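# Put six cart bottles upright in fridge, close door

## Task

Move all six bottles from the cart into the refrigerator so each stands upright, then close the refrigerator door completely. The task fails if a glass bottle drops any real distance, if the door is slammed while opening or closing it, or if the robot tips over or ends up leaning. At the end the gripper must have released everything and the robot must have moved away.

## Robot and tools

ROBOT. TidyBot++: a mobile base (0.54 m long, 0.50 m wide, 0.38 m high) on four powered casters that can drive forward, sideways and turn, carrying one seven-joint arm with a two-finger gripper. The shoulder sits 0.12 m ahead of the base centre and 0.68 m above the floor. Arm segments: upper arm 0.42 m, forearm 0.31 m, hand 0.31 m to the grip point. The arm starts folded, hand pointing down. Cameras: base_camera (fixed at the base front, angled down, 644x364) and wrist_camera (fisheye on the hand, looking along the fingers, 644x476).

FRAMES. Base frame: metres, origin on the floor below the base centre, x forward, y left, z up. hand_pose and hand_target are in this frame; the hand point lies midway between the finger pads, its z axis runs along the fingers and the fingers close along its y axis. Odometry frame: the base frame as it was when the scene began. base_odometry (x, y, heading in rad, left positive, -3.142 to 3.142) is counted from wheel turns only, so slipping looks like travel and it drifts. base_tilt is in degrees, forward and right positive.

move. One action per call, built from these keys:
- base: an object with any of translate_m (metres, forward positive, -2 to 2), strafe_m (metres, left positive, -2 to 2), rotate_rad (radians, counter-clockwise seen from above positive, -6.3 to 6.3). These are offsets, measured along the base's own axes from where it stood in the last reported state (or where it is now if a move was still running). A base move times out after 14 s.
- joints: an object of absolute targets by name, radians: joint_1_rad to joint_7_rad, plus gripper_pos (0 fully open, about 85 mm gap; 1 fully closed). joint_2_rad within ±2.249, joint_4_rad within ±2.579, joint_6_rad within ±2.099; joints 1, 3, 5, 7 turn without limit but take the shorter way, so send steps below half a turn to go further. Signs: joint_1_rad positive turns the arm clockwise from above (opposite to heading). joint_2_rad 0 is upper arm vertical, positive leans it forward. joint_4_rad 0 is straight; with joint_3_rad at 3.14, negative bends the forearm forward. joint_6_rad negative bends the hand forward (joint_3_rad 3.14, joint_5_rad 0). joint_7_rad with the hand down: positive is counter-clockwise from above; at 1.57 the fingers open toward left and right.
- target: a single list of seven numbers [x, y, z, qw, qx, qy, qz], an absolute hand pose in the base frame (metres, unit quaternion), written as hand_pose prints it. Alongside target, joints may hold only gripper_pos.
- speeds: per-action caps with keys translate_m and strafe_m (0.05 to 0.5 m/s) and rotate_rad (0.1 to 1.57 rad/s). When translate_m and strafe_m are combined, give the speed under just one of them.
- cameras: list of base_camera, wrist_camera or all; left out means all, [] means none.
- blocking: true or absent returns once everything has stopped; false returns after roughly 0.5 s while motion continues. A later move overrides only the parts it names; naming an arm joint cancels a running target.
An unknown key makes the call invalid; an out-of-range value gets it refused, and a refusal or an uncommanded stop means the remaining move, wait and finished_scene calls of that reply are skipped.

Other tools: wait(seconds 0 to 10, cameras) lets time pass and reports state. stop(cameras) brakes all running motions, which then read stopped. zoom_image(camera, region [x0, y0, x1, y1] in pixels from the top-left, at most 504 by 504) enlarges part of that camera's latest image. read_manual(section "licences") only returns licence text. finished_scene(scene, an integer 1 or 2) ends the current scene for good; the goal must remain satisfied without the robot.

RESULTS. Lines include joint_positions, hand_pose, hand_target (where the hand would be with every joint on target), gripper_pos, base_odometry, base_tilt, motor_effort (percent of maximum, peak of the last action in brackets), Motor temperatures, a pictures line giving image order, and a move line (done, or the worst status). Status words in base_status, joint_status, hand_status: moving, done, off_target, stopped, contact_stop, time_out, not_followed, torque_fault, limit_stop_at_motor_heat. hand_status is done within 10 mm and 2 degrees. "joint command not followed" or "pose unreachable" with "cause:" means a check withheld the arm (usually self-collision). "ARM HIT" flags a hard hit of the arm on itself or the base. on_its_own lists uncommanded behaviour. A gripper reading off_target near 1 means it is holding something. MOTOR HOT appears from 60 °C; at 75 °C an OVER-TEMPERATURE FAULT lets the arm sink for 30 to 60 s. A torque fault freezes the arm for 10 s.

PRACTICE. Targets usually end within about 3 cm; correct by adding (desired minus read position) to the previous target. To keep the hand still, resend hand_target, not hand_pose. Held loads make the arm sag. A downward hand reaches at most about 0.94 m high, only close to the base. Low forward-pointing targets near the base behave badly and can strike the base; nothing prevents arm-base contact. Closing at 1 squeezes with 100 to 150 N per finger. Simulation keeps running while you reason.

AVOID. Dropping glass bottles; open and close the fridge door slowly with low speeds so it never slams. Driving or turning while the arm is caught on something high (tip-over); swinging an outstretched arm sideways or reaching far from the folded pose over nearby furniture. Driving into furniture (a blocked base keeps pushing). Hard grips on resting objects, fast-swung loads, long outstretched holds that heat motors. Loose objects may occasionally be nudged by outside pushes. Finish with the gripper open and the base backed away.

Each tool is called by a JSON object that holds its "name" and its "arguments".

## Session

{"name": "move", "arguments": {}}

Scene clock: 0.00 s.
Motor temperatures (°C): [35 37 32 35 38 38 37]
base_odometry: x=+0.000 y=+0.000 heading=+0.000
base_tilt: forward=+0.3 right=-0.6
base_status: not commanded
joint_positions: joint_1_rad=+0.033 joint_2_rad=-0.306 joint_3_rad=+3.157 joint_4_rad=-2.557 joint_5_rad=-0.041 joint_6_rad=-0.893 joint_7_rad=+1.536 gripper_pos=+0.000
joint_status: not commanded
motor_effort: joint_1_rad=+0 joint_2_rad=-2 joint_3_rad=+1 joint_4_rad=+14 joint_5_rad=+0 joint_6_rad=-1 joint_7_rad=+0
hand_pose: x=+0.2364 y=+0.0061 z=+0.5742 quat_wxyz=(-0.018, +0.998, -0.054, -0.001) (m; base frame)
hand_target: x=+0.2367 y=+0.0061 z=+0.5744 quat_wxyz=(-0.018, +0.998, -0.054, -0.001) (m; base frame)
hand_status: not commanded
pictures: base_camera, wrist_camera

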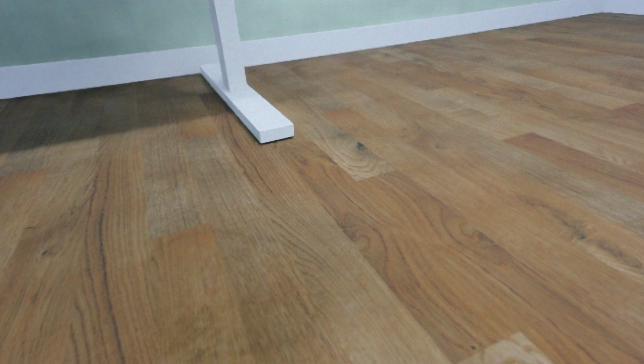

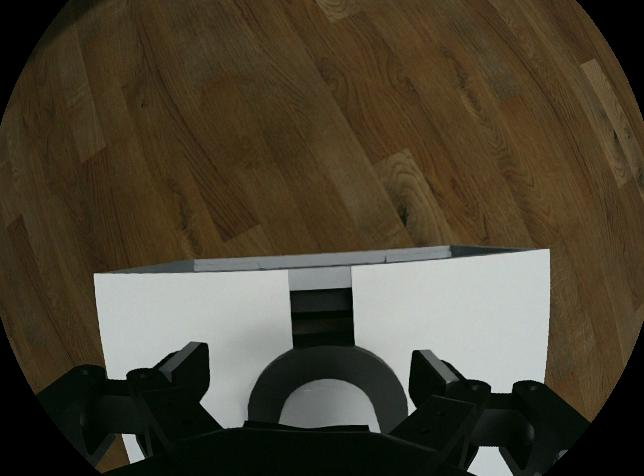

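{"name": "move", "arguments": {"joints": {"joint_6_rad":0.5}}}

{"name": "move", "arguments": {"base": {"rotate_rad":1.3}}}

{"name": "move", "arguments": {"base": {"rotate_rad":1.3}}}

{"name": "move", "arguments": {"base": {"rotate_rad":1.3}}}

{"name": "move", "arguments": {"base": {"rotate_rad":1.3}}}

Scene clock: 7.57 s.
Motor temperatures (°C): [35 37 32 35 38 38 37]
move: done
base_odometry: x=+0.000 y=+0.000 heading=+0.000
base_tilt: forward=+0.4 right=-0.5
base_status: not commanded
joint_positions: joint_1_rad=+0.033 joint_2_rad=-0.306 joint_3_rad=+3.157 joint_4_rad=-2.557 joint_5_rad=-0.041 joint_6_rad=+0.434 joint_7_rad=+1.536 gripper_pos=+0.000
joint_status: all done
motor_effort: joint_1_rad=+0(1) joint_2_rad=-7(7) joint_3_rad=+1(1) joint_4_rad=+20(20) joint_5_rad=+0(1) joint_6_rad=+7(8) joint_7_rad=+0(1)
hand_pose: x=+0.5379 y=-0.0249 z=+0.8094 quat_wxyz=(-0.002, +0.787, -0.054, +0.615) (m; base frame)
hand_target: x=+0.5423 y=-0.0259 z=+0.8296 quat_wxyz=(-0.001, +0.766, -0.053, +0.641) (m; base frame)
hand_status: not commanded
pictures: base_camera, wrist_camera
camera_calibration:
wrist_camera: T_world_to_cam=[[-0.0878676, -0.995586, -0.0329797, 0.0477793], [-0.210334, 0.0509044, -0.976303, 0.968111], [0.973673, -0.0788487, -0.213879, -0.225689], [0, 0, 0, 1]] pos_world=[0.427573, -0.019508, 0.898476]

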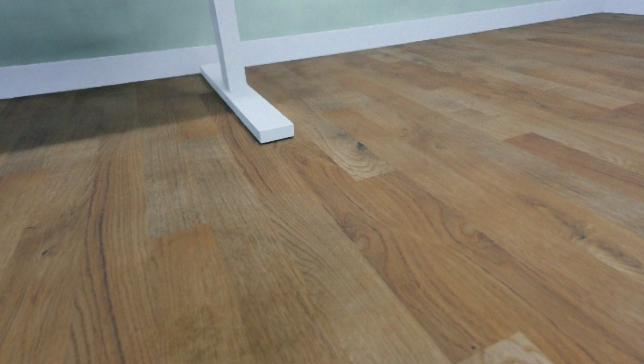

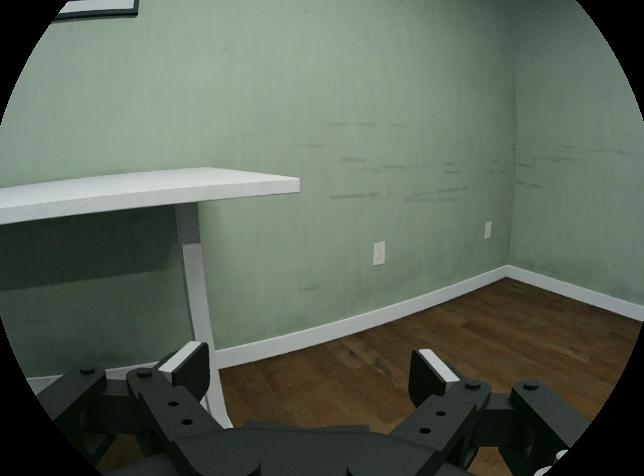

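Scene clock: 9.67 s.
Motor temperatures (°C): [35 37 32 35 38 38 37]
move: done
base_odometry: x=+0.000 y=+0.000 heading=+1.299
base_tilt: forward=+0.4 right=-0.6
base_status: done
joint_positions: joint_1_rad=+0.033 joint_2_rad=-0.306 joint_3_rad=+3.157 joint_4_rad=-2.557 joint_5_rad=-0.041 joint_6_rad=+0.434 joint_7_rad=+1.536 gripper_pos=+0.000
joint_status: not commanded
motor_effort: joint_1_rad=+0(2) joint_2_rad=-7(8) joint_3_rad=+0(2) joint_4_rad=+19(20) joint_5_rad=+0(1) joint_6_rad=+7(7) joint_7_rad=+0(1)
hand_pose: x=+0.5379 y=-0.0248 z=+0.8095 quat_wxyz=(-0.002, +0.787, -0.054, +0.615) (m; base frame)
hand_target: x=+0.5423 y=-0.0259 z=+0.8296 quat_wxyz=(-0.001, +0.766, -0.053, +0.641) (m; base frame)
hand_status: not commanded
pictures: base_camera, wrist_camera
camera_calibration:
wrist_camera: T_world_to_cam=[[-0.087635, -0.995606, -0.0329856, 0.0477571], [-0.209931, 0.0508276, -0.976394, 0.968095], [0.973781, -0.0786416, -0.213463, -0.226081], [0, 0, 0, 1]] pos_world=[0.427571, -0.019438, 0.898558]

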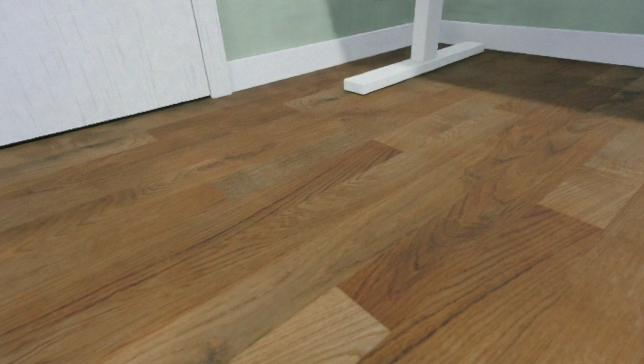

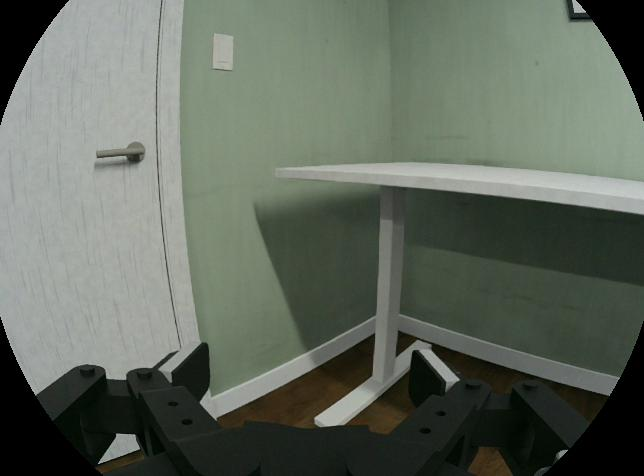

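Scene clock: 11.77 s.
Motor temperatures (°C): [35 37 32 35 38 38 37]
move: done
base_odometry: x=+0.000 y=+0.000 heading=+2.598
base_tilt: forward=+0.4 right=-0.6
base_status: done
joint_positions: joint_1_rad=+0.033 joint_2_rad=-0.306 joint_3_rad=+3.157 joint_4_rad=-2.557 joint_5_rad=-0.041 joint_6_rad=+0.435 joint_7_rad=+1.536 gripper_pos=+0.000
joint_status: not commanded
motor_effort: joint_1_rad=+0(1) joint_2_rad=-8(8) joint_3_rad=+1(2) joint_4_rad=+18(20) joint_5_rad=+1(1) joint_6_rad=+7(7) joint_7_rad=+0(1)
hand_pose: x=+0.5379 y=-0.0247 z=+0.8095 quat_wxyz=(-0.002, +0.787, -0.054, +0.615) (m; base frame)
hand_target: x=+0.5423 y=-0.0259 z=+0.8296 quat_wxyz=(-0.001, +0.766, -0.053, +0.641) (m; base frame)
hand_status: not commanded
pictures: base_camera, wrist_camera
camera_calibration:
wrist_camera: T_world_to_cam=[[-0.0875475, -0.995614, -0.0329865, 0.0477474], [-0.209876, 0.0508052, -0.976407, 0.968093], [0.973801, -0.0785589, -0.213403, -0.226137], [0, 0, 0, 1]] pos_world=[0.427572, -0.0194112, 0.898569]

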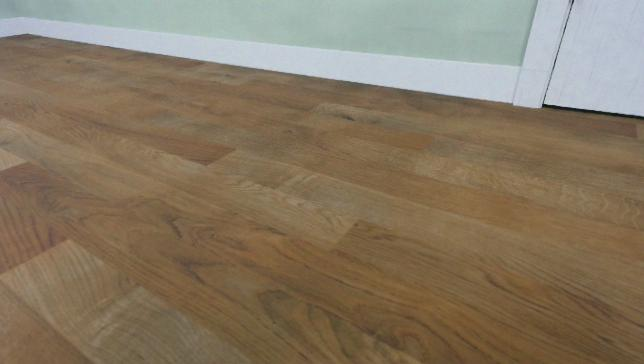

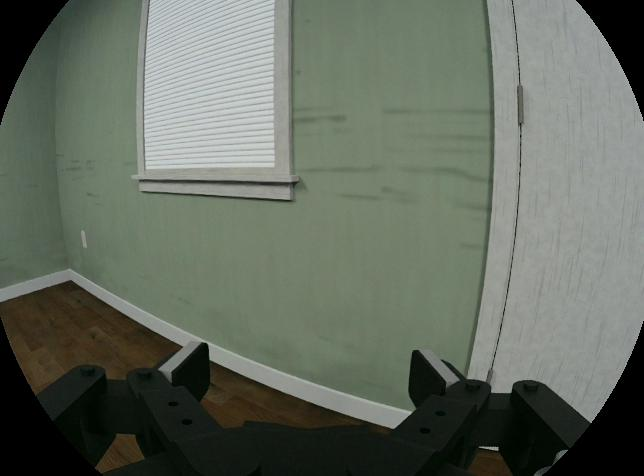

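Scene clock: 13.87 s.
Motor temperatures (°C): [35 37 32 35 38 38 37]
move: done
base_odometry: x=+0.000 y=+0.000 heading=-2.386
base_tilt: forward=+0.3 right=-0.6
base_status: done
joint_positions: joint_1_rad=+0.033 joint_2_rad=-0.306 joint_3_rad=+3.157 joint_4_rad=-2.557 joint_5_rad=-0.041 joint_6_rad=+0.435 joint_7_rad=+1.536 gripper_pos=+0.000
joint_status: not commanded
motor_effort: joint_1_rad=+0(2) joint_2_rad=-6(8) joint_3_rad=+0(2) joint_4_rad=+20(20) joint_5_rad=+0(1) joint_6_rad=+7(7) joint_7_rad=+0(1)
hand_pose: x=+0.5379 y=-0.0247 z=+0.8095 quat_wxyz=(-0.002, +0.787, -0.054, +0.615) (m; base frame)
hand_target: x=+0.5423 y=-0.0259 z=+0.8296 quat_wxyz=(-0.001, +0.766, -0.053, +0.641) (m; base frame)
hand_status: not commanded
pictures: base_camera, wrist_camera
camera_calibration:
wrist_camera: T_world_to_cam=[[-0.0874304, -0.995624, -0.0329865, 0.0477335], [-0.209882, 0.0507805, -0.976407, 0.968093], [0.97381, -0.0784444, -0.213403, -0.226138], [0, 0, 0, 1]] pos_world=[0.427575, -0.0193749, 0.898569]

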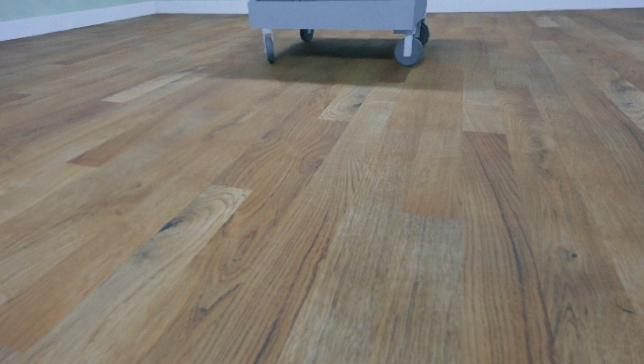

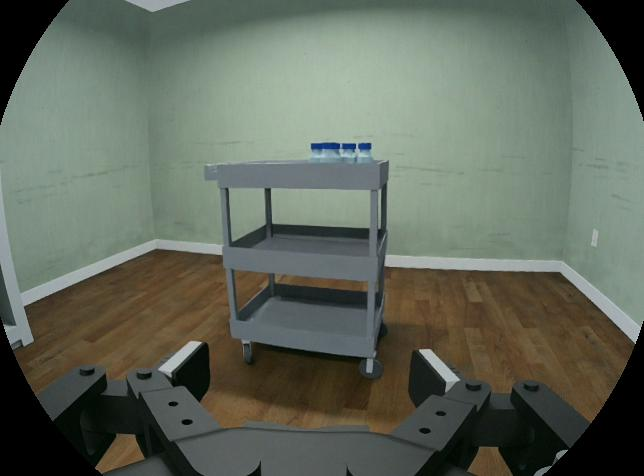

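Scene clock: 15.97 s.
Motor temperatures (°C): [35 37 32 35 37 38 37]
move: done
base_odometry: x=+0.000 y=+0.000 heading=-1.087
base_tilt: forward=+0.4 right=-0.5
base_status: done
joint_positions: joint_1_rad=+0.033 joint_2_rad=-0.306 joint_3_rad=+3.157 joint_4_rad=-2.557 joint_5_rad=-0.041 joint_6_rad=+0.435 joint_7_rad=+1.536 gripper_pos=+0.000
joint_status: not commanded
motor_effort: joint_1_rad=+1(2) joint_2_rad=-7(8) joint_3_rad=+1(2) joint_4_rad=+20(20) joint_5_rad=+0(1) joint_6_rad=+7(7) joint_7_rad=+1(1)
hand_pose: x=+0.5379 y=-0.0246 z=+0.8095 quat_wxyz=(-0.002, +0.787, -0.054, +0.615) (m; base frame)
hand_target: x=+0.5423 y=-0.0259 z=+0.8296 quat_wxyz=(-0.001, +0.766, -0.053, +0.641) (m; base frame)
hand_status: not commanded
pictures: base_camera, wrist_camera
camera_calibration:
wrist_camera: T_world_to_cam=[[-0.0873134, -0.995635, -0.0329865, 0.0477196], [-0.209888, 0.0507558, -0.976407, 0.968094], [0.973819, -0.07833, -0.213403, -0.22614], [0, 0, 0, 1]] pos_world=[0.427577, -0.0193386, 0.898569]

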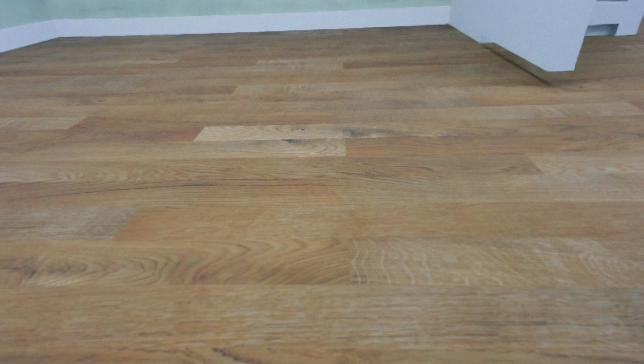

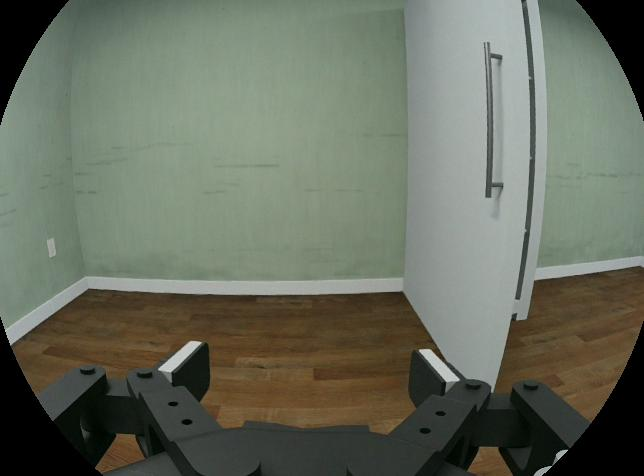

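{"name": "move", "arguments": {"base": {"rotate_rad":-0.55}}}

{"name": "zoom_image", "arguments": {"camera": "wrist_camera", "region": [140, 0, 644, 400]}}

Scene clock: 21.63 s.
Motor temperatures (°C): [35 37 32 35 37 38 37]
move: done
base_odometry: x=+0.000 y=+0.000 heading=-1.636
base_tilt: forward=+0.4 right=-0.6
base_status: done
joint_positions: joint_1_rad=+0.033 joint_2_rad=-0.306 joint_3_rad=+3.157 joint_4_rad=-2.557 joint_5_rad=-0.041 joint_6_rad=+0.435 joint_7_rad=+1.536 gripper_pos=+0.000
joint_status: not commanded
motor_effort: joint_1_rad=+0(1) joint_2_rad=-7(8) joint_3_rad=+1(2) joint_4_rad=+20(20) joint_5_rad=+0(1) joint_6_rad=+7(7) joint_7_rad=+0(1)
hand_pose: x=+0.5379 y=-0.0247 z=+0.8095 quat_wxyz=(-0.002, +0.787, -0.054, +0.615) (m; base frame)
hand_target: x=+0.5423 y=-0.0259 z=+0.8296 quat_wxyz=(-0.001, +0.766, -0.053, +0.641) (m; base frame)
hand_status: not commanded
pictures: base_camera, wrist_camera
camera_calibration:
wrist_camera: T_world_to_cam=[[-0.0875767, -0.995611, -0.0329865, 0.0477509], [-0.209874, 0.0508113, -0.976407, 0.968093], [0.973798, -0.0785875, -0.213403, -0.226137], [0, 0, 0, 1]] pos_world=[0.427572, -0.0194203, 0.898569]

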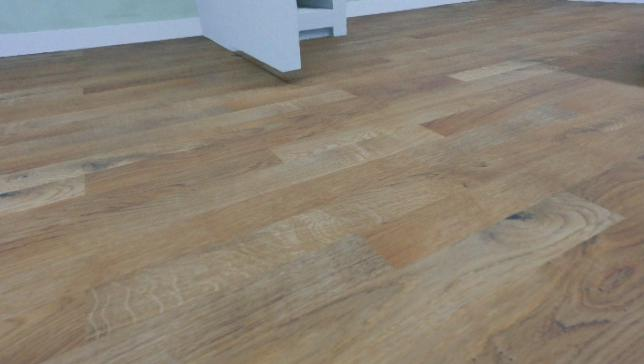

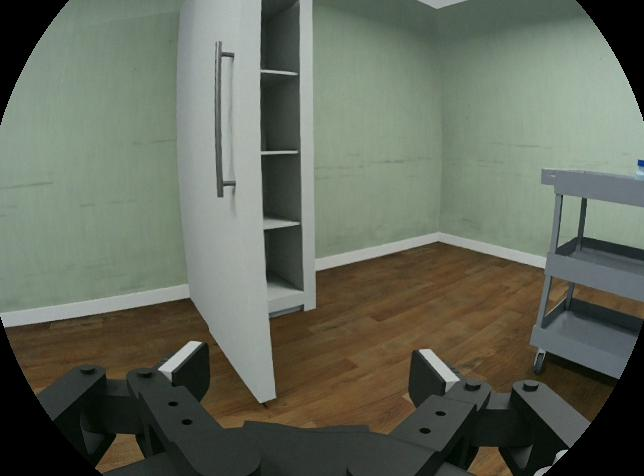

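Scaled by 1.000.

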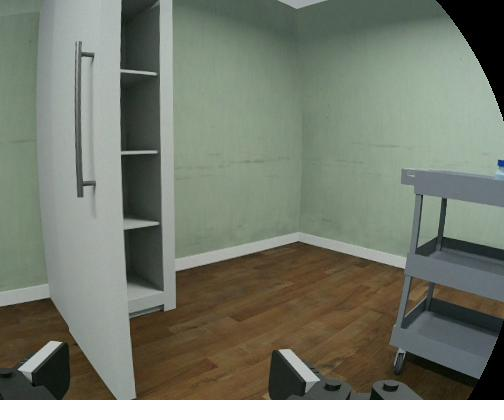

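{"name": "move", "arguments": {"base": {"rotate_rad":-0.75}, "joints": {"joint_2_rad":-0.3,"joint_4_rad":-1.9,"joint_6_rad":-0.55}, "cameras": []}}

{"name": "move", "arguments": {"base": {"translate_m":0.55,"strafe_m":-0.2}}}

Scene clock: 58.97 s.
Motor temperatures (°C): [35 36 32 35 37 38 37]
move: done
base_odometry: x=+0.000 y=+0.000 heading=-2.384
base_tilt: forward=+0.4 right=-0.5
base_status: done
joint_positions: joint_1_rad=+0.034 joint_2_rad=-0.306 joint_3_rad=+3.157 joint_4_rad=-1.922 joint_5_rad=-0.041 joint_6_rad=-0.467 joint_7_rad=+1.536 gripper_pos=+0.000
joint_status: all done
motor_effort: joint_1_rad=+1(2) joint_2_rad=-10(11) joint_3_rad=+0(3) joint_4_rad=+23(23) joint_5_rad=+0(1) joint_6_rad=+6(8) joint_7_rad=+0(1)
hand_pose: x=+0.5775 y=-0.0164 z=+0.9164 quat_wxyz=(-0.016, +0.862, -0.048, +0.505) (m; base frame)
hand_target: x=+0.5694 y=-0.0148 z=+0.9045 quat_wxyz=(-0.016, +0.878, -0.048, +0.476) (m; base frame)
hand_status: not commanded
pictures: none
No camera images: "cameras" was empty.

Scene clock: 61.40 s.
Motor temperatures (°C): [35 36 32 35 37 38 37]
move: done
base_odometry: x=-0.537 y=-0.232 heading=-2.385
base_tilt: forward=+0.3 right=-0.6
base_status: done
joint_positions: joint_1_rad=+0.034 joint_2_rad=-0.300 joint_3_rad=+3.157 joint_4_rad=-1.920 joint_5_rad=-0.041 joint_6_rad=-0.471 joint_7_rad=+1.536 gripper_pos=+0.000
joint_status: not commanded
motor_effort: joint_1_rad=+0(1) joint_2_rad=-10(13) joint_3_rad=+1(2) joint_4_rad=+22(24) joint_5_rad=+0(1) joint_6_rad=+6(7) joint_7_rad=+0(1)
hand_pose: x=+0.5787 y=-0.0164 z=+0.9133 quat_wxyz=(-0.016, +0.864, -0.048, +0.501) (m; base frame)
hand_target: x=+0.5694 y=-0.0148 z=+0.9045 quat_wxyz=(-0.016, +0.878, -0.048, +0.476) (m; base frame)
hand_status: not commanded
pictures: base_camera, wrist_camera
camera_calibration:
wrist_camera: T_world_to_cam=[[-0.0631929, -0.997267, -0.0382783, 0.0537939], [-0.467916, 0.0634845, -0.88149, 1.14038], [0.881511, -0.0377929, -0.470649, 0.0459618], [0, 0, 0, 1]] pos_world=[0.496488, -0.0170127, 1.02893]

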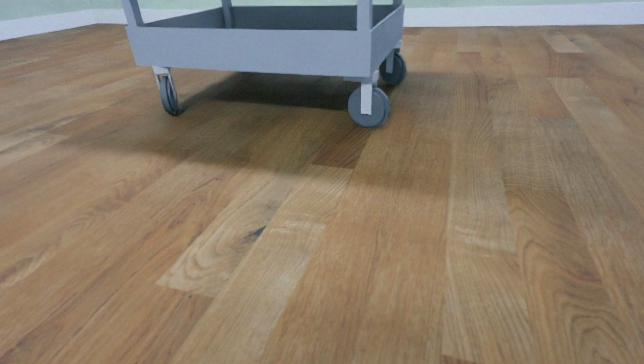

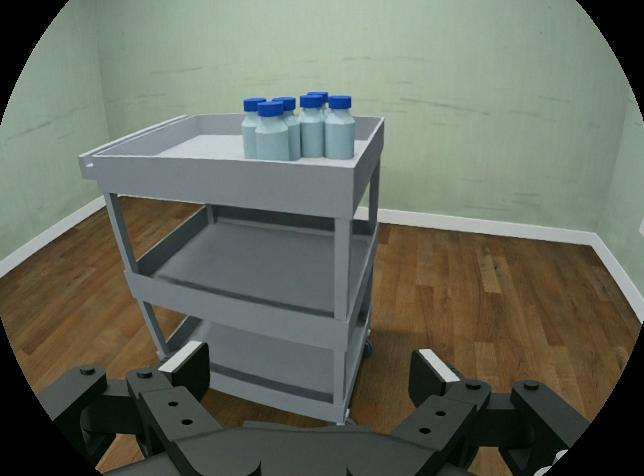

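{"name": "zoom_image", "arguments": {"camera": "wrist_camera", "region": [200, 70, 400, 230]}}

Scaled by 2.520.

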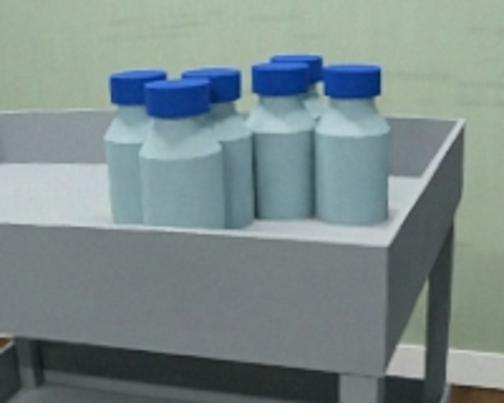

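{"name": "move", "arguments": {"base": {"rotate_rad":-0.27}, "cameras": []}}

{"name": "move", "arguments": {"base": {"translate_m":0.3,"strafe_m":0.32}}}

{"name": "zoom_image", "arguments": {"camera": "wrist_camera", "region": [180, 60, 480, 280]}}

Scene clock: 95.70 s.
Motor temperatures (°C): [34 36 32 35 37 38 37]
move: done
base_odometry: x=-0.538 y=-0.232 heading=-2.655
base_tilt: forward=+0.4 right=-0.6
base_status: done
joint_positions: joint_1_rad=+0.035 joint_2_rad=-0.300 joint_3_rad=+3.157 joint_4_rad=-1.920 joint_5_rad=-0.041 joint_6_rad=-0.471 joint_7_rad=+1.536 gripper_pos=+0.000
joint_status: not commanded
motor_effort: joint_1_rad=+0(2) joint_2_rad=-10(11) joint_3_rad=+1(3) joint_4_rad=+22(23) joint_5_rad=+0(1) joint_6_rad=+6(6) joint_7_rad=+0(1)
hand_pose: x=+0.5787 y=-0.0170 z=+0.9133 quat_wxyz=(-0.015, +0.864, -0.049, +0.501) (m; base frame)
hand_target: x=+0.5694 y=-0.0148 z=+0.9045 quat_wxyz=(-0.016, +0.878, -0.048, +0.476) (m; base frame)
hand_status: not commanded
pictures: none
No camera images: "cameras" was empty.

Scene clock: 97.97 s.
Motor temperatures (°C): [34 36 32 35 37 38 37]
move: done
base_odometry: x=-0.653 y=-0.656 heading=-2.656
base_tilt: forward=+0.4 right=-0.6
base_status: done
joint_positions: joint_1_rad=+0.035 joint_2_rad=-0.299 joint_3_rad=+3.157 joint_4_rad=-1.920 joint_5_rad=-0.041 joint_6_rad=-0.472 joint_7_rad=+1.536 gripper_pos=+0.000
joint_status: not commanded
motor_effort: joint_1_rad=+0(2) joint_2_rad=-10(13) joint_3_rad=+1(3) joint_4_rad=+23(24) joint_5_rad=+0(1) joint_6_rad=+6(7) joint_7_rad=+0(1)
hand_pose: x=+0.5787 y=-0.0169 z=+0.9128 quat_wxyz=(-0.015, +0.864, -0.049, +0.500) (m; base frame)
hand_target: x=+0.5694 y=-0.0148 z=+0.9045 quat_wxyz=(-0.016, +0.878, -0.048, +0.476) (m; base frame)
hand_status: not commanded
pictures: base_camera, wrist_camera
camera_calibration:
wrist_camera: T_world_to_cam=[[-0.0644286, -0.997188, -0.0382806, 0.0539387], [-0.469245, 0.0641283, -0.880736, 1.14011], [0.880714, -0.0387816, -0.472057, 0.0474173], [0, 0, 0, 1]] pos_world=[0.496705, -0.0174874, 1.02858]

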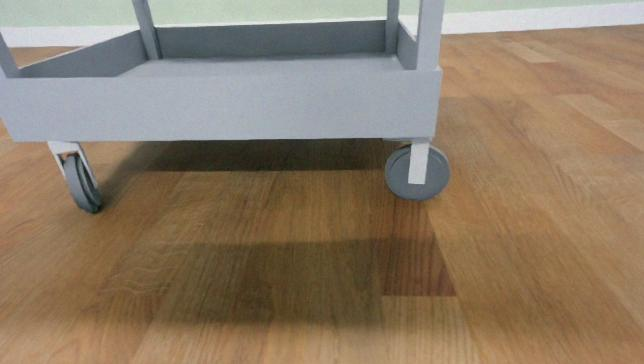

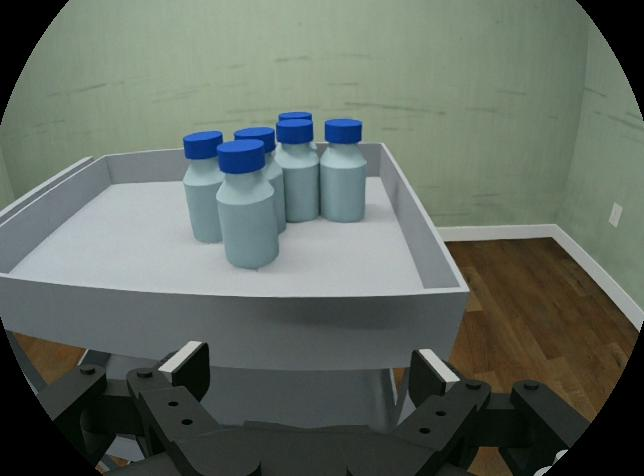

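Scaled by 1.680.

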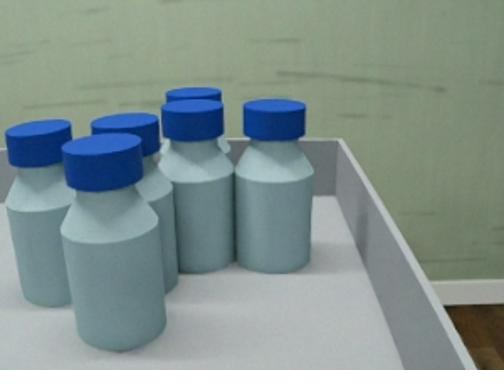

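{"name": "move", "arguments": {"target": [0.74, 0.057, 0.87, 0, 0.8192, 0, 0.5736], "cameras": ["wrist_camera"]}}

Scene clock: 141.37 s.
Motor temperatures (°C): [34 36 32 35 37 38 37]
move: off_target
base_odometry: x=-0.653 y=-0.656 heading=-2.656
base_tilt: forward=+0.4 right=-0.6
base_status: not commanded
joint_positions: joint_1_rad=-1.018 joint_2_rad=+0.116 joint_3_rad=+4.102 joint_4_rad=-1.920 joint_5_rad=-0.179 joint_6_rad=-0.032 joint_7_rad=+1.648 gripper_pos=+0.000
joint_status: not commanded
motor_effort: joint_1_rad=+0(3) joint_2_rad=-15(17) joint_3_rad=+2(3) joint_4_rad=+23(28) joint_5_rad=+0(1) joint_6_rad=+8(11) joint_7_rad=+1(1)
hand_pose: x=+0.7224 y=+0.0599 z=+0.8378 quat_wxyz=(-0.006, +0.846, +0.009, +0.533) (m; base frame)
hand_target: x=+0.7400 y=+0.0570 z=+0.8700 quat_wxyz=(+0.000, +0.819, +0.000, +0.574) (m; base frame)
hand_status: off_target (0.037 m and 5.7 deg from the pose sent, 0.183 m and 11.5 deg at the start)
pictures: wrist_camera
camera_calibration:
wrist_camera: T_world_to_cam=[[0.0238067, -0.998992, 0.0380529, 0.00935786], [-0.401388, -0.0444125, -0.914831, 1.1226], [0.915599, 0.00650509, -0.402041, -0.198117], [0, 0, 0, 1]] pos_world=[0.631772, 0.0604946, 0.946982]

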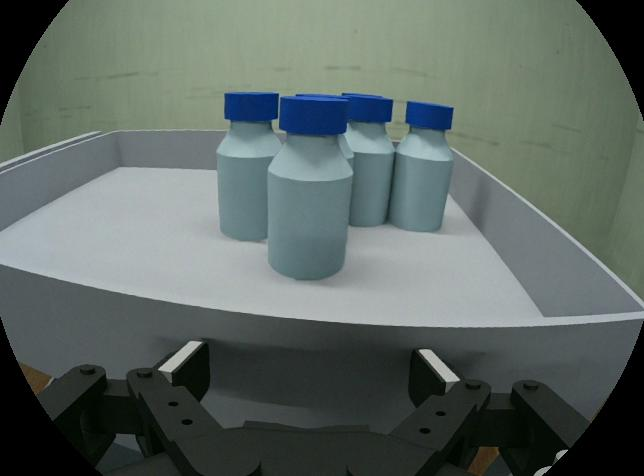

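{"name": "move", "arguments": {"target": [0.757, 0.065, 0.885, 0, 0.7934, 0, 0.6088], "cameras": ["wrist_camera"]}}

Scene clock: 155.90 s.
Motor temperatures (°C): [34 37 32 35 37 38 37]
move: off_target
base_odometry: x=-0.653 y=-0.656 heading=-2.656
base_tilt: forward=+0.4 right=-0.5
base_status: not commanded
joint_positions: joint_1_rad=-0.571 joint_2_rad=+0.119 joint_3_rad=+3.591 joint_4_rad=-1.904 joint_5_rad=-0.561 joint_6_rad=+0.129 joint_7_rad=+2.052 gripper_pos=+0.000
joint_status: not commanded
motor_effort: joint_1_rad=+1(1) joint_2_rad=-21(22) joint_3_rad=+1(3) joint_4_rad=+23(27) joint_5_rad=+1(1) joint_6_rad=+7(10) joint_7_rad=+1(2)
hand_pose: x=+0.7435 y=+0.0685 z=+0.8650 quat_wxyz=(-0.009, +0.813, +0.015, +0.583) (m; base frame)
hand_target: x=+0.7570 y=+0.0650 z=+0.8850 quat_wxyz=(+0.000, +0.793, +0.000, +0.609) (m; base frame)
hand_status: off_target (0.024 m and 4.2 deg from the pose sent, 0.059 m and 10.6 deg at the start)
pictures: wrist_camera
camera_calibration:
wrist_camera: T_world_to_cam=[[0.0322137, -0.998697, 0.0395685, 0.00876489], [-0.28954, -0.0472162, -0.956001, 1.10896], [0.956624, 0.0193397, -0.290684, -0.334289], [0, 0, 0, 1]] pos_world=[0.640595, 0.0675795, 0.96265]

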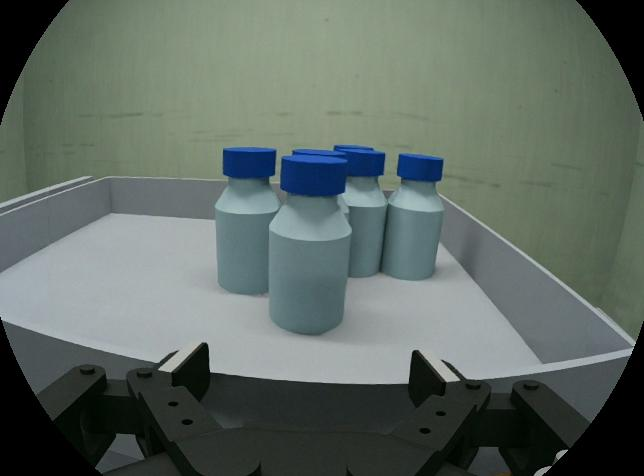

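{"name": "move", "arguments": {"target": [0.85, 0.065, 0.89, 0, 0.7934, 0, 0.6088], "cameras": ["wrist_camera"]}}

Scene clock: 162.07 s.
Motor temperatures (°C): [34 37 32 35 37 38 37]
move: off_target
base_odometry: x=-0.653 y=-0.656 heading=-2.656
base_tilt: forward=+0.4 right=-0.6
base_status: not commanded
joint_positions: joint_1_rad=-0.461 joint_2_rad=+0.340 joint_3_rad=+3.585 joint_4_rad=-1.617 joint_5_rad=-0.227 joint_6_rad=+0.129 joint_7_rad=+1.626 gripper_pos=+0.000
joint_status: not commanded
motor_effort: joint_1_rad=+0(2) joint_2_rad=-31(32) joint_3_rad=+3(4) joint_4_rad=+23(28) joint_5_rad=+0(2) joint_6_rad=+7(10) joint_7_rad=+1(1)
hand_pose: x=+0.8478 y=+0.0544 z=+0.8996 quat_wxyz=(+0.002, +0.781, -0.015, +0.624) (m; base frame)
hand_target: x=+0.8500 y=+0.0650 z=+0.8900 quat_wxyz=(+0.000, +0.793, +0.000, +0.609) (m; base frame)
hand_status: off_target (0.014 m and 2.8 deg from the pose sent, 0.109 m and 4.2 deg at the start)
pictures: wrist_camera
camera_calibration:
wrist_camera: T_world_to_cam=[[-0.0321378, -0.999256, 0.021302, 0.0610122], [-0.190581, -0.0147954, -0.98156, 1.10895], [0.981145, -0.035605, -0.189964, -0.532156], [0, 0, 0, 1]] pos_world=[0.735428, 0.0584268, 0.98611]

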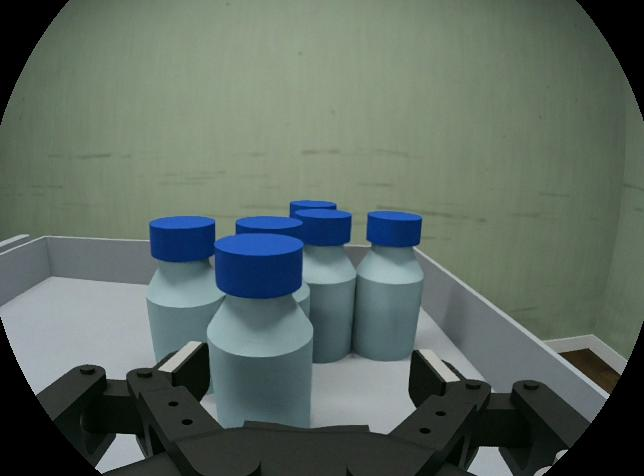

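{"name": "move", "arguments": {"target": [0.835, 0.087, 0.855, -0.010, 0.819, 0.0143, 0.5735], "cameras": ["wrist_camera"]}}

Scene clock: 170.63 s.
Motor temperatures (°C): [34 37 32 35 37 38 37]
move: off_target
base_odometry: x=-0.653 y=-0.656 heading=-2.656
base_tilt: forward=+0.4 right=-0.6
base_status: not commanded
joint_positions: joint_1_rad=-0.466 joint_2_rad=+0.341 joint_3_rad=+3.570 joint_4_rad=-1.624 joint_5_rad=-0.153 joint_6_rad=+0.092 joint_7_rad=+1.558 gripper_pos=+0.000
joint_status: not commanded
motor_effort: joint_1_rad=+0(1) joint_2_rad=-31(32) joint_3_rad=+3(4) joint_4_rad=+22(23) joint_5_rad=+0(1) joint_6_rad=+7(8) joint_7_rad=+1(1)
hand_pose: x=+0.8432 y=+0.0691 z=+0.8825 quat_wxyz=(-0.007, +0.796, -0.005, +0.606) (m; base frame)
hand_target: x=+0.8350 y=+0.0870 z=+0.8550 quat_wxyz=(-0.010, +0.819, +0.014, +0.574) (m; base frame)
hand_status: off_target (0.034 m and 5.1 deg from the pose sent, 0.057 m and 8.1 deg at the start)
pictures: wrist_camera
camera_calibration:
wrist_camera: T_world_to_cam=[[-0.0036916, -0.999792, 0.0200468, 0.0530768], [-0.235491, -0.0186139, -0.971698, 1.12092], [0.971869, -0.00830795, -0.235374, -0.484337], [0, 0, 0, 1]] pos_world=[0.734876, 0.0699067, 0.974136]

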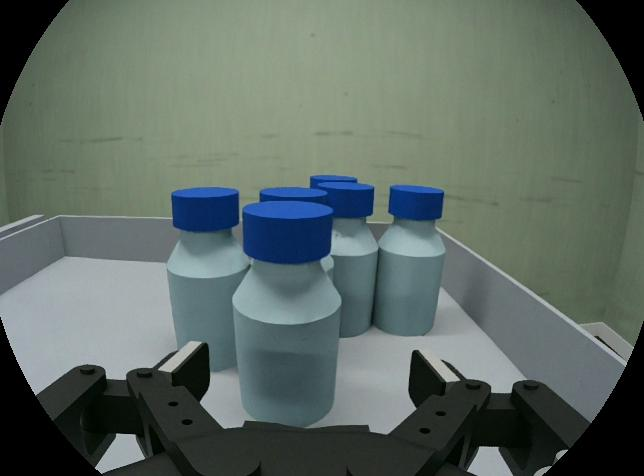

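{"name": "move", "arguments": {"base": {"translate_m":-0.25}, "cameras": []}}

{"name": "move", "arguments": {"joints": {"joint_1_rad":0,"joint_2_rad":0.249,"joint_3_rad":3.1416,"joint_4_rad":-1.791,"joint_5_rad":0,"joint_6_rad":0.17,"joint_7_rad":1.5708}, "cameras": ["wrist_camera"]}}

Scene clock: 185.60 s.
Motor temperatures (°C): [34 37 32 35 37 38 37]
move: done
base_odometry: x=-0.432 y=-0.539 heading=-2.656
base_tilt: forward=+0.4 right=-0.6
base_status: done
joint_positions: joint_1_rad=-0.466 joint_2_rad=+0.342 joint_3_rad=+3.569 joint_4_rad=-1.624 joint_5_rad=-0.153 joint_6_rad=+0.092 joint_7_rad=+1.558 gripper_pos=+0.000
joint_status: not commanded
motor_effort: joint_1_rad=+0(2) joint_2_rad=-30(33) joint_3_rad=+3(4) joint_4_rad=+22(23) joint_5_rad=+0(1) joint_6_rad=+7(8) joint_7_rad=+0(1)
hand_pose: x=+0.8435 y=+0.0697 z=+0.8813 quat_wxyz=(-0.007, +0.796, -0.004, +0.605) (m; base frame)
hand_target: x=+0.8350 y=+0.0870 z=+0.8550 quat_wxyz=(-0.010, +0.819, +0.014, +0.574) (m; base frame)
hand_status: not commanded
pictures: none
No camera images: "cameras" was empty.

Scene clock: 187.27 s.
Motor temperatures (°C): [34 37 32 35 37 38 37]
move: done
base_odometry: x=-0.432 y=-0.539 heading=-2.656
base_tilt: forward=+0.4 right=-0.6
base_status: not commanded
joint_positions: joint_1_rad=-0.012 joint_2_rad=+0.272 joint_3_rad=+3.168 joint_4_rad=-1.770 joint_5_rad=-0.061 joint_6_rad=+0.106 joint_7_rad=+1.558 gripper_pos=+0.000
joint_status: all done
motor_effort: joint_1_rad=+0(2) joint_2_rad=-29(33) joint_3_rad=+0(4) joint_4_rad=+21(22) joint_5_rad=+0(1) joint_6_rad=+7(8) joint_7_rad=+0(2)
hand_pose: x=+0.8033 y=-0.0083 z=+0.8330 quat_wxyz=(-0.012, +0.823, -0.036, +0.567) (m; base frame)
hand_target: x=+0.8005 y=+0.0013 z=+0.8557 quat_wxyz=(+0.000, +0.805, +0.000, +0.594) (m; base frame)
hand_status: not commanded
pictures: wrist_camera
camera_calibration:
wrist_camera: T_world_to_cam=[[-0.0463845, -0.998673, -0.0223767, 0.0461415], [-0.326955, 0.0363451, -0.944341, 1.11307], [0.943901, -0.0364866, -0.328207, -0.358237], [0, 0, 0, 1]] pos_world=[0.704205, -0.00744531, 0.934576]

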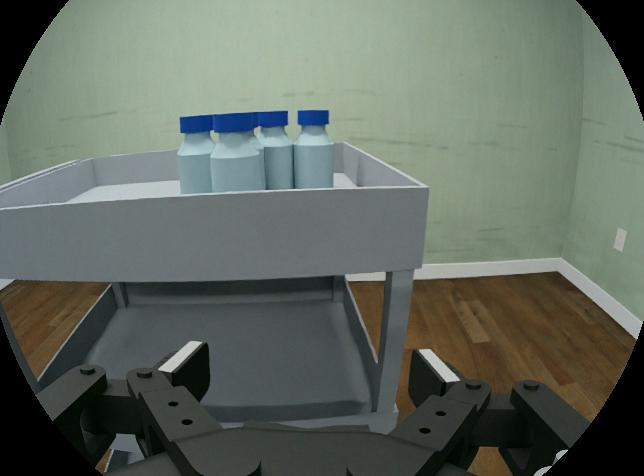

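{"name": "move", "arguments": {"joints": {"joint_1_rad":0.012,"joint_2_rad":0.22,"joint_3_rad":3.115,"joint_4_rad":-1.80,"joint_5_rad":0.06,"joint_6_rad":0.234,"joint_7_rad":1.583}, "cameras": ["wrist_camera"]}}

Scene clock: 192.00 s.
Motor temperatures (°C): [34 37 32 35 37 38 37]
move: done
base_odometry: x=-0.432 y=-0.539 heading=-2.656
base_tilt: forward=+0.3 right=-0.6
base_status: not commanded
joint_positions: joint_1_rad=+0.002 joint_2_rad=+0.238 joint_3_rad=+3.137 joint_4_rad=-1.784 joint_5_rad=+0.005 joint_6_rad=+0.171 joint_7_rad=+1.559 gripper_pos=+0.000
joint_status: all done
motor_effort: joint_1_rad=+0(2) joint_2_rad=-29(31) joint_3_rad=+0(2) joint_4_rad=+21(22) joint_5_rad=+0(1) joint_6_rad=+7(7) joint_7_rad=+1(1)
hand_pose: x=+0.8002 y=+0.0029 z=+0.8674 quat_wxyz=(-0.004, +0.799, -0.002, +0.601) (m; base frame)
hand_target: x=+0.7976 y=+0.0139 z=+0.8895 quat_wxyz=(+0.010, +0.778, +0.035, +0.627) (m; base frame)
hand_status: not commanded
pictures: wrist_camera
camera_calibration:
wrist_camera: T_world_to_cam=[[-0.0031965, -0.999574, 0.0290082, -0.0211061], [-0.246019, -0.0273307, -0.96888, 1.10082], [0.96926, -0.0102336, -0.245827, -0.435532], [0, 0, 0, 1]] pos_world=[0.692898, 0.00453201, 0.960109]

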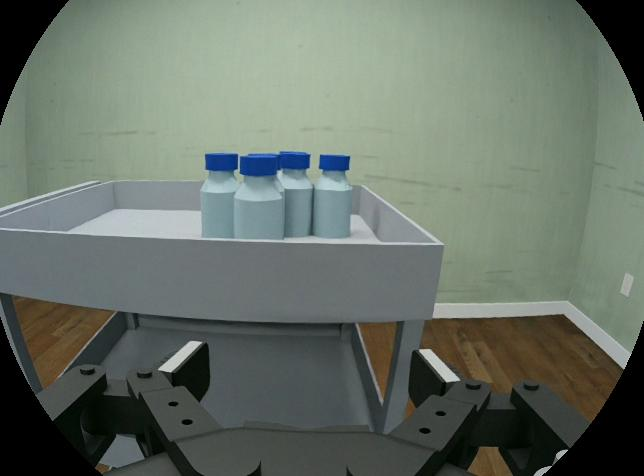

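{"name": "move", "arguments": {"base": {"translate_m":0.22,"strafe_m":0.075}, "cameras": ["wrist_camera"]}}

Scene clock: 202.77 s.
Motor temperatures (°C): [34 37 32 35 37 38 37]
move: done
base_odometry: x=-0.591 y=-0.708 heading=-2.655
base_tilt: forward=+0.4 right=-0.6
base_status: done
joint_positions: joint_1_rad=+0.006 joint_2_rad=+0.232 joint_3_rad=+3.134 joint_4_rad=-1.787 joint_5_rad=+0.005 joint_6_rad=+0.175 joint_7_rad=+1.559 gripper_pos=+0.000
joint_status: not commanded
motor_effort: joint_1_rad=+0(2) joint_2_rad=-27(33) joint_3_rad=+0(1) joint_4_rad=+22(23) joint_5_rad=+0(1) joint_6_rad=+7(8) joint_7_rad=+1(1)
hand_pose: x=+0.7987 y=+0.0019 z=+0.8709 quat_wxyz=(-0.003, +0.797, -0.003, +0.604) (m; base frame)
hand_target: x=+0.7976 y=+0.0139 z=+0.8895 quat_wxyz=(+0.010, +0.778, +0.035, +0.627) (m; base frame)
hand_status: not commanded
pictures: wrist_camera
camera_calibration:
wrist_camera: T_world_to_cam=[[-0.00475995, -0.999584, 0.0284443, -0.0205096], [-0.23958, -0.0264763, -0.970516, 1.10008], [0.970865, -0.0114343, -0.239354, -0.440118], [0, 0, 0, 1]] pos_world=[0.690756, 0.00359269, 0.962888]

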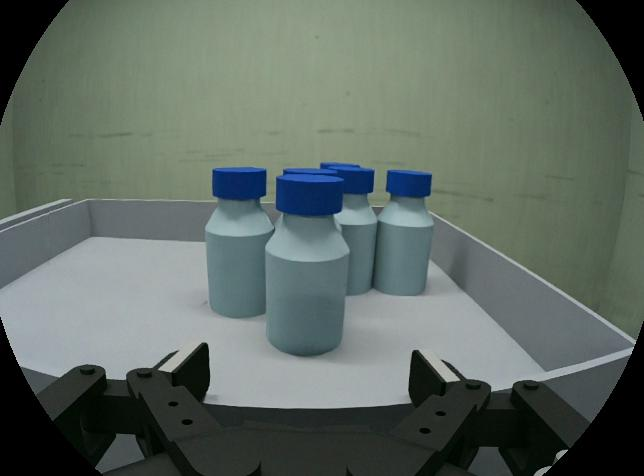

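{"name": "move", "arguments": {"base": {"translate_m":0.11,"strafe_m":0.004}, "speeds": {"translate_m":0.15}, "cameras": ["wrist_camera"]}}

Scene clock: 210.03 s.
Motor temperatures (°C): [34 37 32 35 37 38 37]
move: done
base_odometry: x=-0.687 y=-0.763 heading=-2.655
base_tilt: forward=+0.4 right=-0.6
base_status: done
joint_positions: joint_1_rad=+0.006 joint_2_rad=+0.229 joint_3_rad=+3.134 joint_4_rad=-1.787 joint_5_rad=+0.005 joint_6_rad=+0.175 joint_7_rad=+1.559 gripper_pos=+0.000
joint_status: not commanded
motor_effort: joint_1_rad=+0(1) joint_2_rad=-29(31) joint_3_rad=+0(1) joint_4_rad=+21(22) joint_5_rad=+0(1) joint_6_rad=+7(7) joint_7_rad=+0(1)
hand_pose: x=+0.7980 y=+0.0019 z=+0.8729 quat_wxyz=(-0.003, +0.796, -0.003, +0.605) (m; base frame)
hand_target: x=+0.7976 y=+0.0139 z=+0.8895 quat_wxyz=(+0.010, +0.778, +0.035, +0.627) (m; base frame)
hand_status: not commanded
pictures: wrist_camera
camera_calibration:
wrist_camera: T_world_to_cam=[[-0.00481767, -0.999584, 0.0284432, -0.0205027], [-0.23661, -0.0264964, -0.971243, 1.10021], [0.971593, -0.0114091, -0.236384, -0.442128], [0, 0, 0, 1]] pos_world=[0.689789, 0.00361307, 0.96464]

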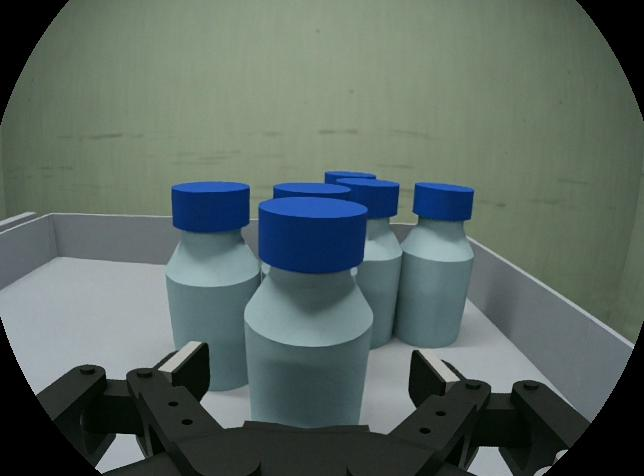

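{"name": "move", "arguments": {"joints": {"joint_2_rad":0.237}, "cameras": []}}

{"name": "move", "arguments": {"base": {"translate_m":0.038}, "speeds": {"translate_m":0.1}, "cameras": ["wrist_camera"]}}

Scene clock: 218.33 s.
Motor temperatures (°C): [34 37 32 35 37 38 37]
move: done
base_odometry: x=-0.687 y=-0.763 heading=-2.655
base_tilt: forward=+0.4 right=-0.6
base_status: not commanded
joint_positions: joint_1_rad=+0.006 joint_2_rad=+0.232 joint_3_rad=+3.134 joint_4_rad=-1.787 joint_5_rad=+0.005 joint_6_rad=+0.175 joint_7_rad=+1.559 gripper_pos=+0.000
joint_status: all done
motor_effort: joint_1_rad=+0(1) joint_2_rad=-28(29) joint_3_rad=+0(1) joint_4_rad=+21(22) joint_5_rad=+0(1) joint_6_rad=+7(7) joint_7_rad=+0(1)
hand_pose: x=+0.7986 y=+0.0019 z=+0.8708 quat_wxyz=(-0.003, +0.797, -0.003, +0.604) (m; base frame)
hand_target: x=+0.8010 y=+0.0139 z=+0.8779 quat_wxyz=(+0.010, +0.784, +0.035, +0.620) (m; base frame)
hand_status: not commanded
pictures: none
No camera images: "cameras" was empty.

Scene clock: 219.23 s.
Motor temperatures (°C): [34 37 32 35 37 38 37]
move: done
base_odometry: x=-0.720 y=-0.781 heading=-2.655
base_tilt: forward=+0.4 right=-0.5
base_status: done
joint_positions: joint_1_rad=+0.006 joint_2_rad=+0.235 joint_3_rad=+3.134 joint_4_rad=-1.788 joint_5_rad=+0.005 joint_6_rad=+0.175 joint_7_rad=+1.559 gripper_pos=+0.000
joint_status: not commanded
motor_effort: joint_1_rad=+0(1) joint_2_rad=-28(30) joint_3_rad=+0(1) joint_4_rad=+21(22) joint_5_rad=+0(1) joint_6_rad=+7(7) joint_7_rad=+0(1)
hand_pose: x=+0.7991 y=+0.0019 z=+0.8688 quat_wxyz=(-0.003, +0.798, -0.003, +0.603) (m; base frame)
hand_target: x=+0.8010 y=+0.0139 z=+0.8779 quat_wxyz=(+0.010, +0.784, +0.035, +0.620) (m; base frame)
hand_status: not commanded
pictures: wrist_camera
camera_calibration:
wrist_camera: T_world_to_cam=[[-0.00464517, -0.999585, 0.0284362, -0.0205195], [-0.242485, -0.0264618, -0.969794, 1.09992], [0.970144, -0.0114002, -0.242261, -0.437861], [0, 0, 0, 1]] pos_world=[0.691407, 0.00360312, 0.9612]

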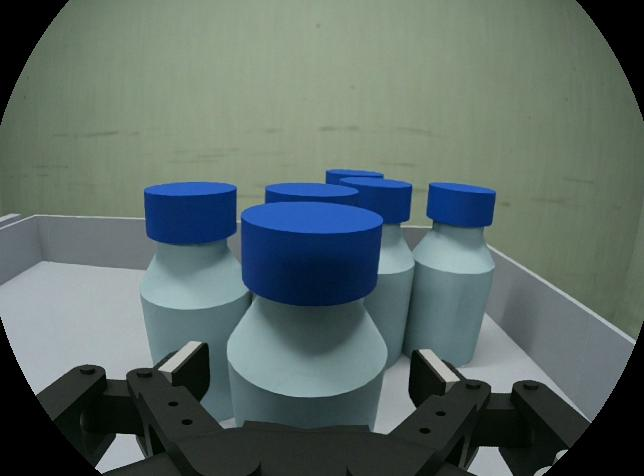

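{"name": "move", "arguments": {"joints": {"joint_2_rad":0.262}, "cameras": ["wrist_camera"]}}

Scene clock: 224.10 s.
Motor temperatures (°C): [34 37 32 35 37 38 37]
move: done
base_odometry: x=-0.720 y=-0.781 heading=-2.655
base_tilt: forward=+0.4 right=-0.5
base_status: not commanded
joint_positions: joint_1_rad=+0.006 joint_2_rad=+0.251 joint_3_rad=+3.134 joint_4_rad=-1.788 joint_5_rad=+0.005 joint_6_rad=+0.175 joint_7_rad=+1.559 gripper_pos=+0.000
joint_status: all done
motor_effort: joint_1_rad=+0(1) joint_2_rad=-28(30) joint_3_rad=+0(1) joint_4_rad=+21(22) joint_5_rad=+0(0) joint_6_rad=+7(7) joint_7_rad=+0(1)
hand_pose: x=+0.8021 y=+0.0019 z=+0.8576 quat_wxyz=(-0.003, +0.803, -0.003, +0.596) (m; base frame)
hand_target: x=+0.8057 y=+0.0138 z=+0.8608 quat_wxyz=(+0.009, +0.791, +0.035, +0.610) (m; base frame)
hand_status: not commanded
pictures: wrist_camera
camera_calibration:
wrist_camera: T_world_to_cam=[[-0.00417719, -0.999588, 0.0284076, -0.0205554], [-0.258409, -0.026364, -0.965676, 1.09899], [0.966026, -0.0113746, -0.258193, -0.426506], [0, 0, 0, 1]] pos_world=[0.695919, 0.00357545, 0.951727]

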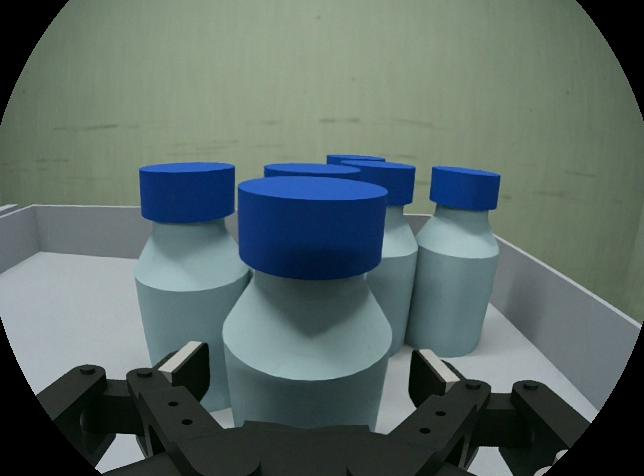

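{"name": "move", "arguments": {"joints": {"gripper_pos":0.4}, "cameras": ["wrist_camera"]}}

Scene clock: 228.10 s.
Motor temperatures (°C): [34 37 32 35 37 38 37]
move: off_target
base_odometry: x=-0.720 y=-0.781 heading=-2.655
base_tilt: forward=+0.4 right=-0.5
base_status: not commanded
joint_positions: joint_1_rad=+0.006 joint_2_rad=+0.251 joint_3_rad=+3.133 joint_4_rad=-1.788 joint_5_rad=+0.005 joint_6_rad=+0.177 joint_7_rad=+1.559 gripper_pos=+0.271
joint_status: gripper_pos off_target (ended at +0.271, target +0.400)
motor_effort: joint_1_rad=+1(2) joint_2_rad=-27(31) joint_3_rad=+0(2) joint_4_rad=+21(23) joint_5_rad=+0(1) joint_6_rad=+7(9) joint_7_rad=+0(1)
hand_pose: x=+0.8020 y=+0.0026 z=+0.8581 quat_wxyz=(-0.004, +0.802, -0.002, +0.597) (m; base frame)
hand_target: x=+0.8057 y=+0.0138 z=+0.8608 quat_wxyz=(+0.009, +0.791, +0.035, +0.610) (m; base frame)
hand_status: not commanded
pictures: wrist_camera
camera_calibration:
wrist_camera: T_world_to_cam=[[-0.00296663, -0.999596, 0.0282558, -0.0206554], [-0.256934, -0.0265454, -0.966064, 1.09863], [0.966424, -0.0101258, -0.256752, -0.427907], [0, 0, 0, 1]] pos_world=[0.695753, 0.00418355, 0.952063]

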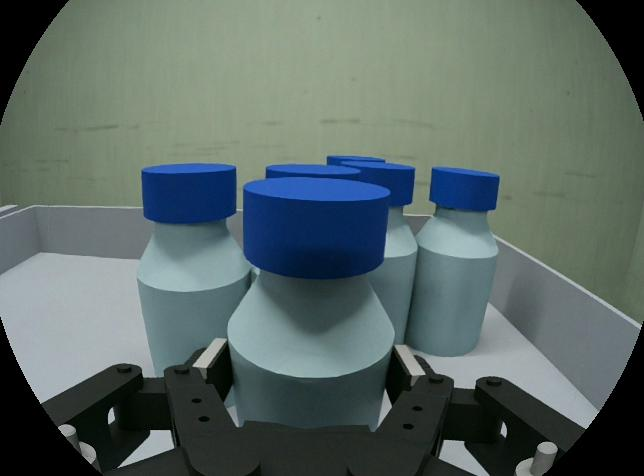

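{"name": "move", "arguments": {"joints": {"joint_2_rad":0.16,"joint_6_rad":0.15,"gripper_pos":0.55}, "cameras": ["wrist_camera"]}}

Scene clock: 233.60 s.
Motor temperatures (°C): [34 37 32 35 37 38 37]
move: off_target
base_odometry: x=-0.720 y=-0.781 heading=-2.655
base_tilt: forward=+0.4 right=-0.6
base_status: not commanded
joint_positions: joint_1_rad=+0.006 joint_2_rad=+0.216 joint_3_rad=+3.133 joint_4_rad=-1.813 joint_5_rad=+0.005 joint_6_rad=+0.166 joint_7_rad=+1.559 gripper_pos=+0.271
joint_status: joint_2_rad off_target (ended at +0.216, target +0.160); gripper_pos off_target (ended at +0.271, target +0.550); the others done
motor_effort: joint_1_rad=+0(1) joint_2_rad=-33(34) joint_3_rad=+0(1) joint_4_rad=+26(27) joint_5_rad=+0(0) joint_6_rad=+11(12) joint_7_rad=+0(1)
hand_pose: x=+0.7892 y=+0.0027 z=+0.8641 quat_wxyz=(-0.004, +0.803, -0.002, +0.597) (m; base frame)
hand_target: x=+0.7788 y=+0.0126 z=+0.9042 quat_wxyz=(+0.012, +0.786, +0.035, +0.617) (m; base frame)
hand_status: not commanded
pictures: wrist_camera
camera_calibration:
wrist_camera: T_world_to_cam=[[-0.00292657, -0.999587, 0.0285704, -0.0211251], [-0.257757, -0.0268511, -0.965837, 1.10156], [0.966205, -0.0101908, -0.257572, -0.41309], [0, 0, 0, 1]] pos_world=[0.683002, 0.00425189, 0.958129]

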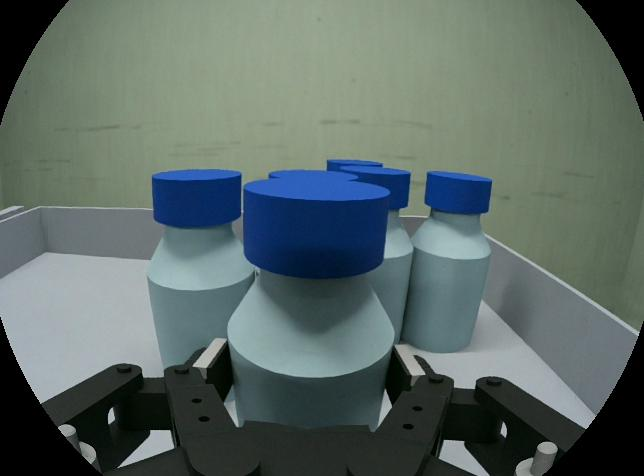

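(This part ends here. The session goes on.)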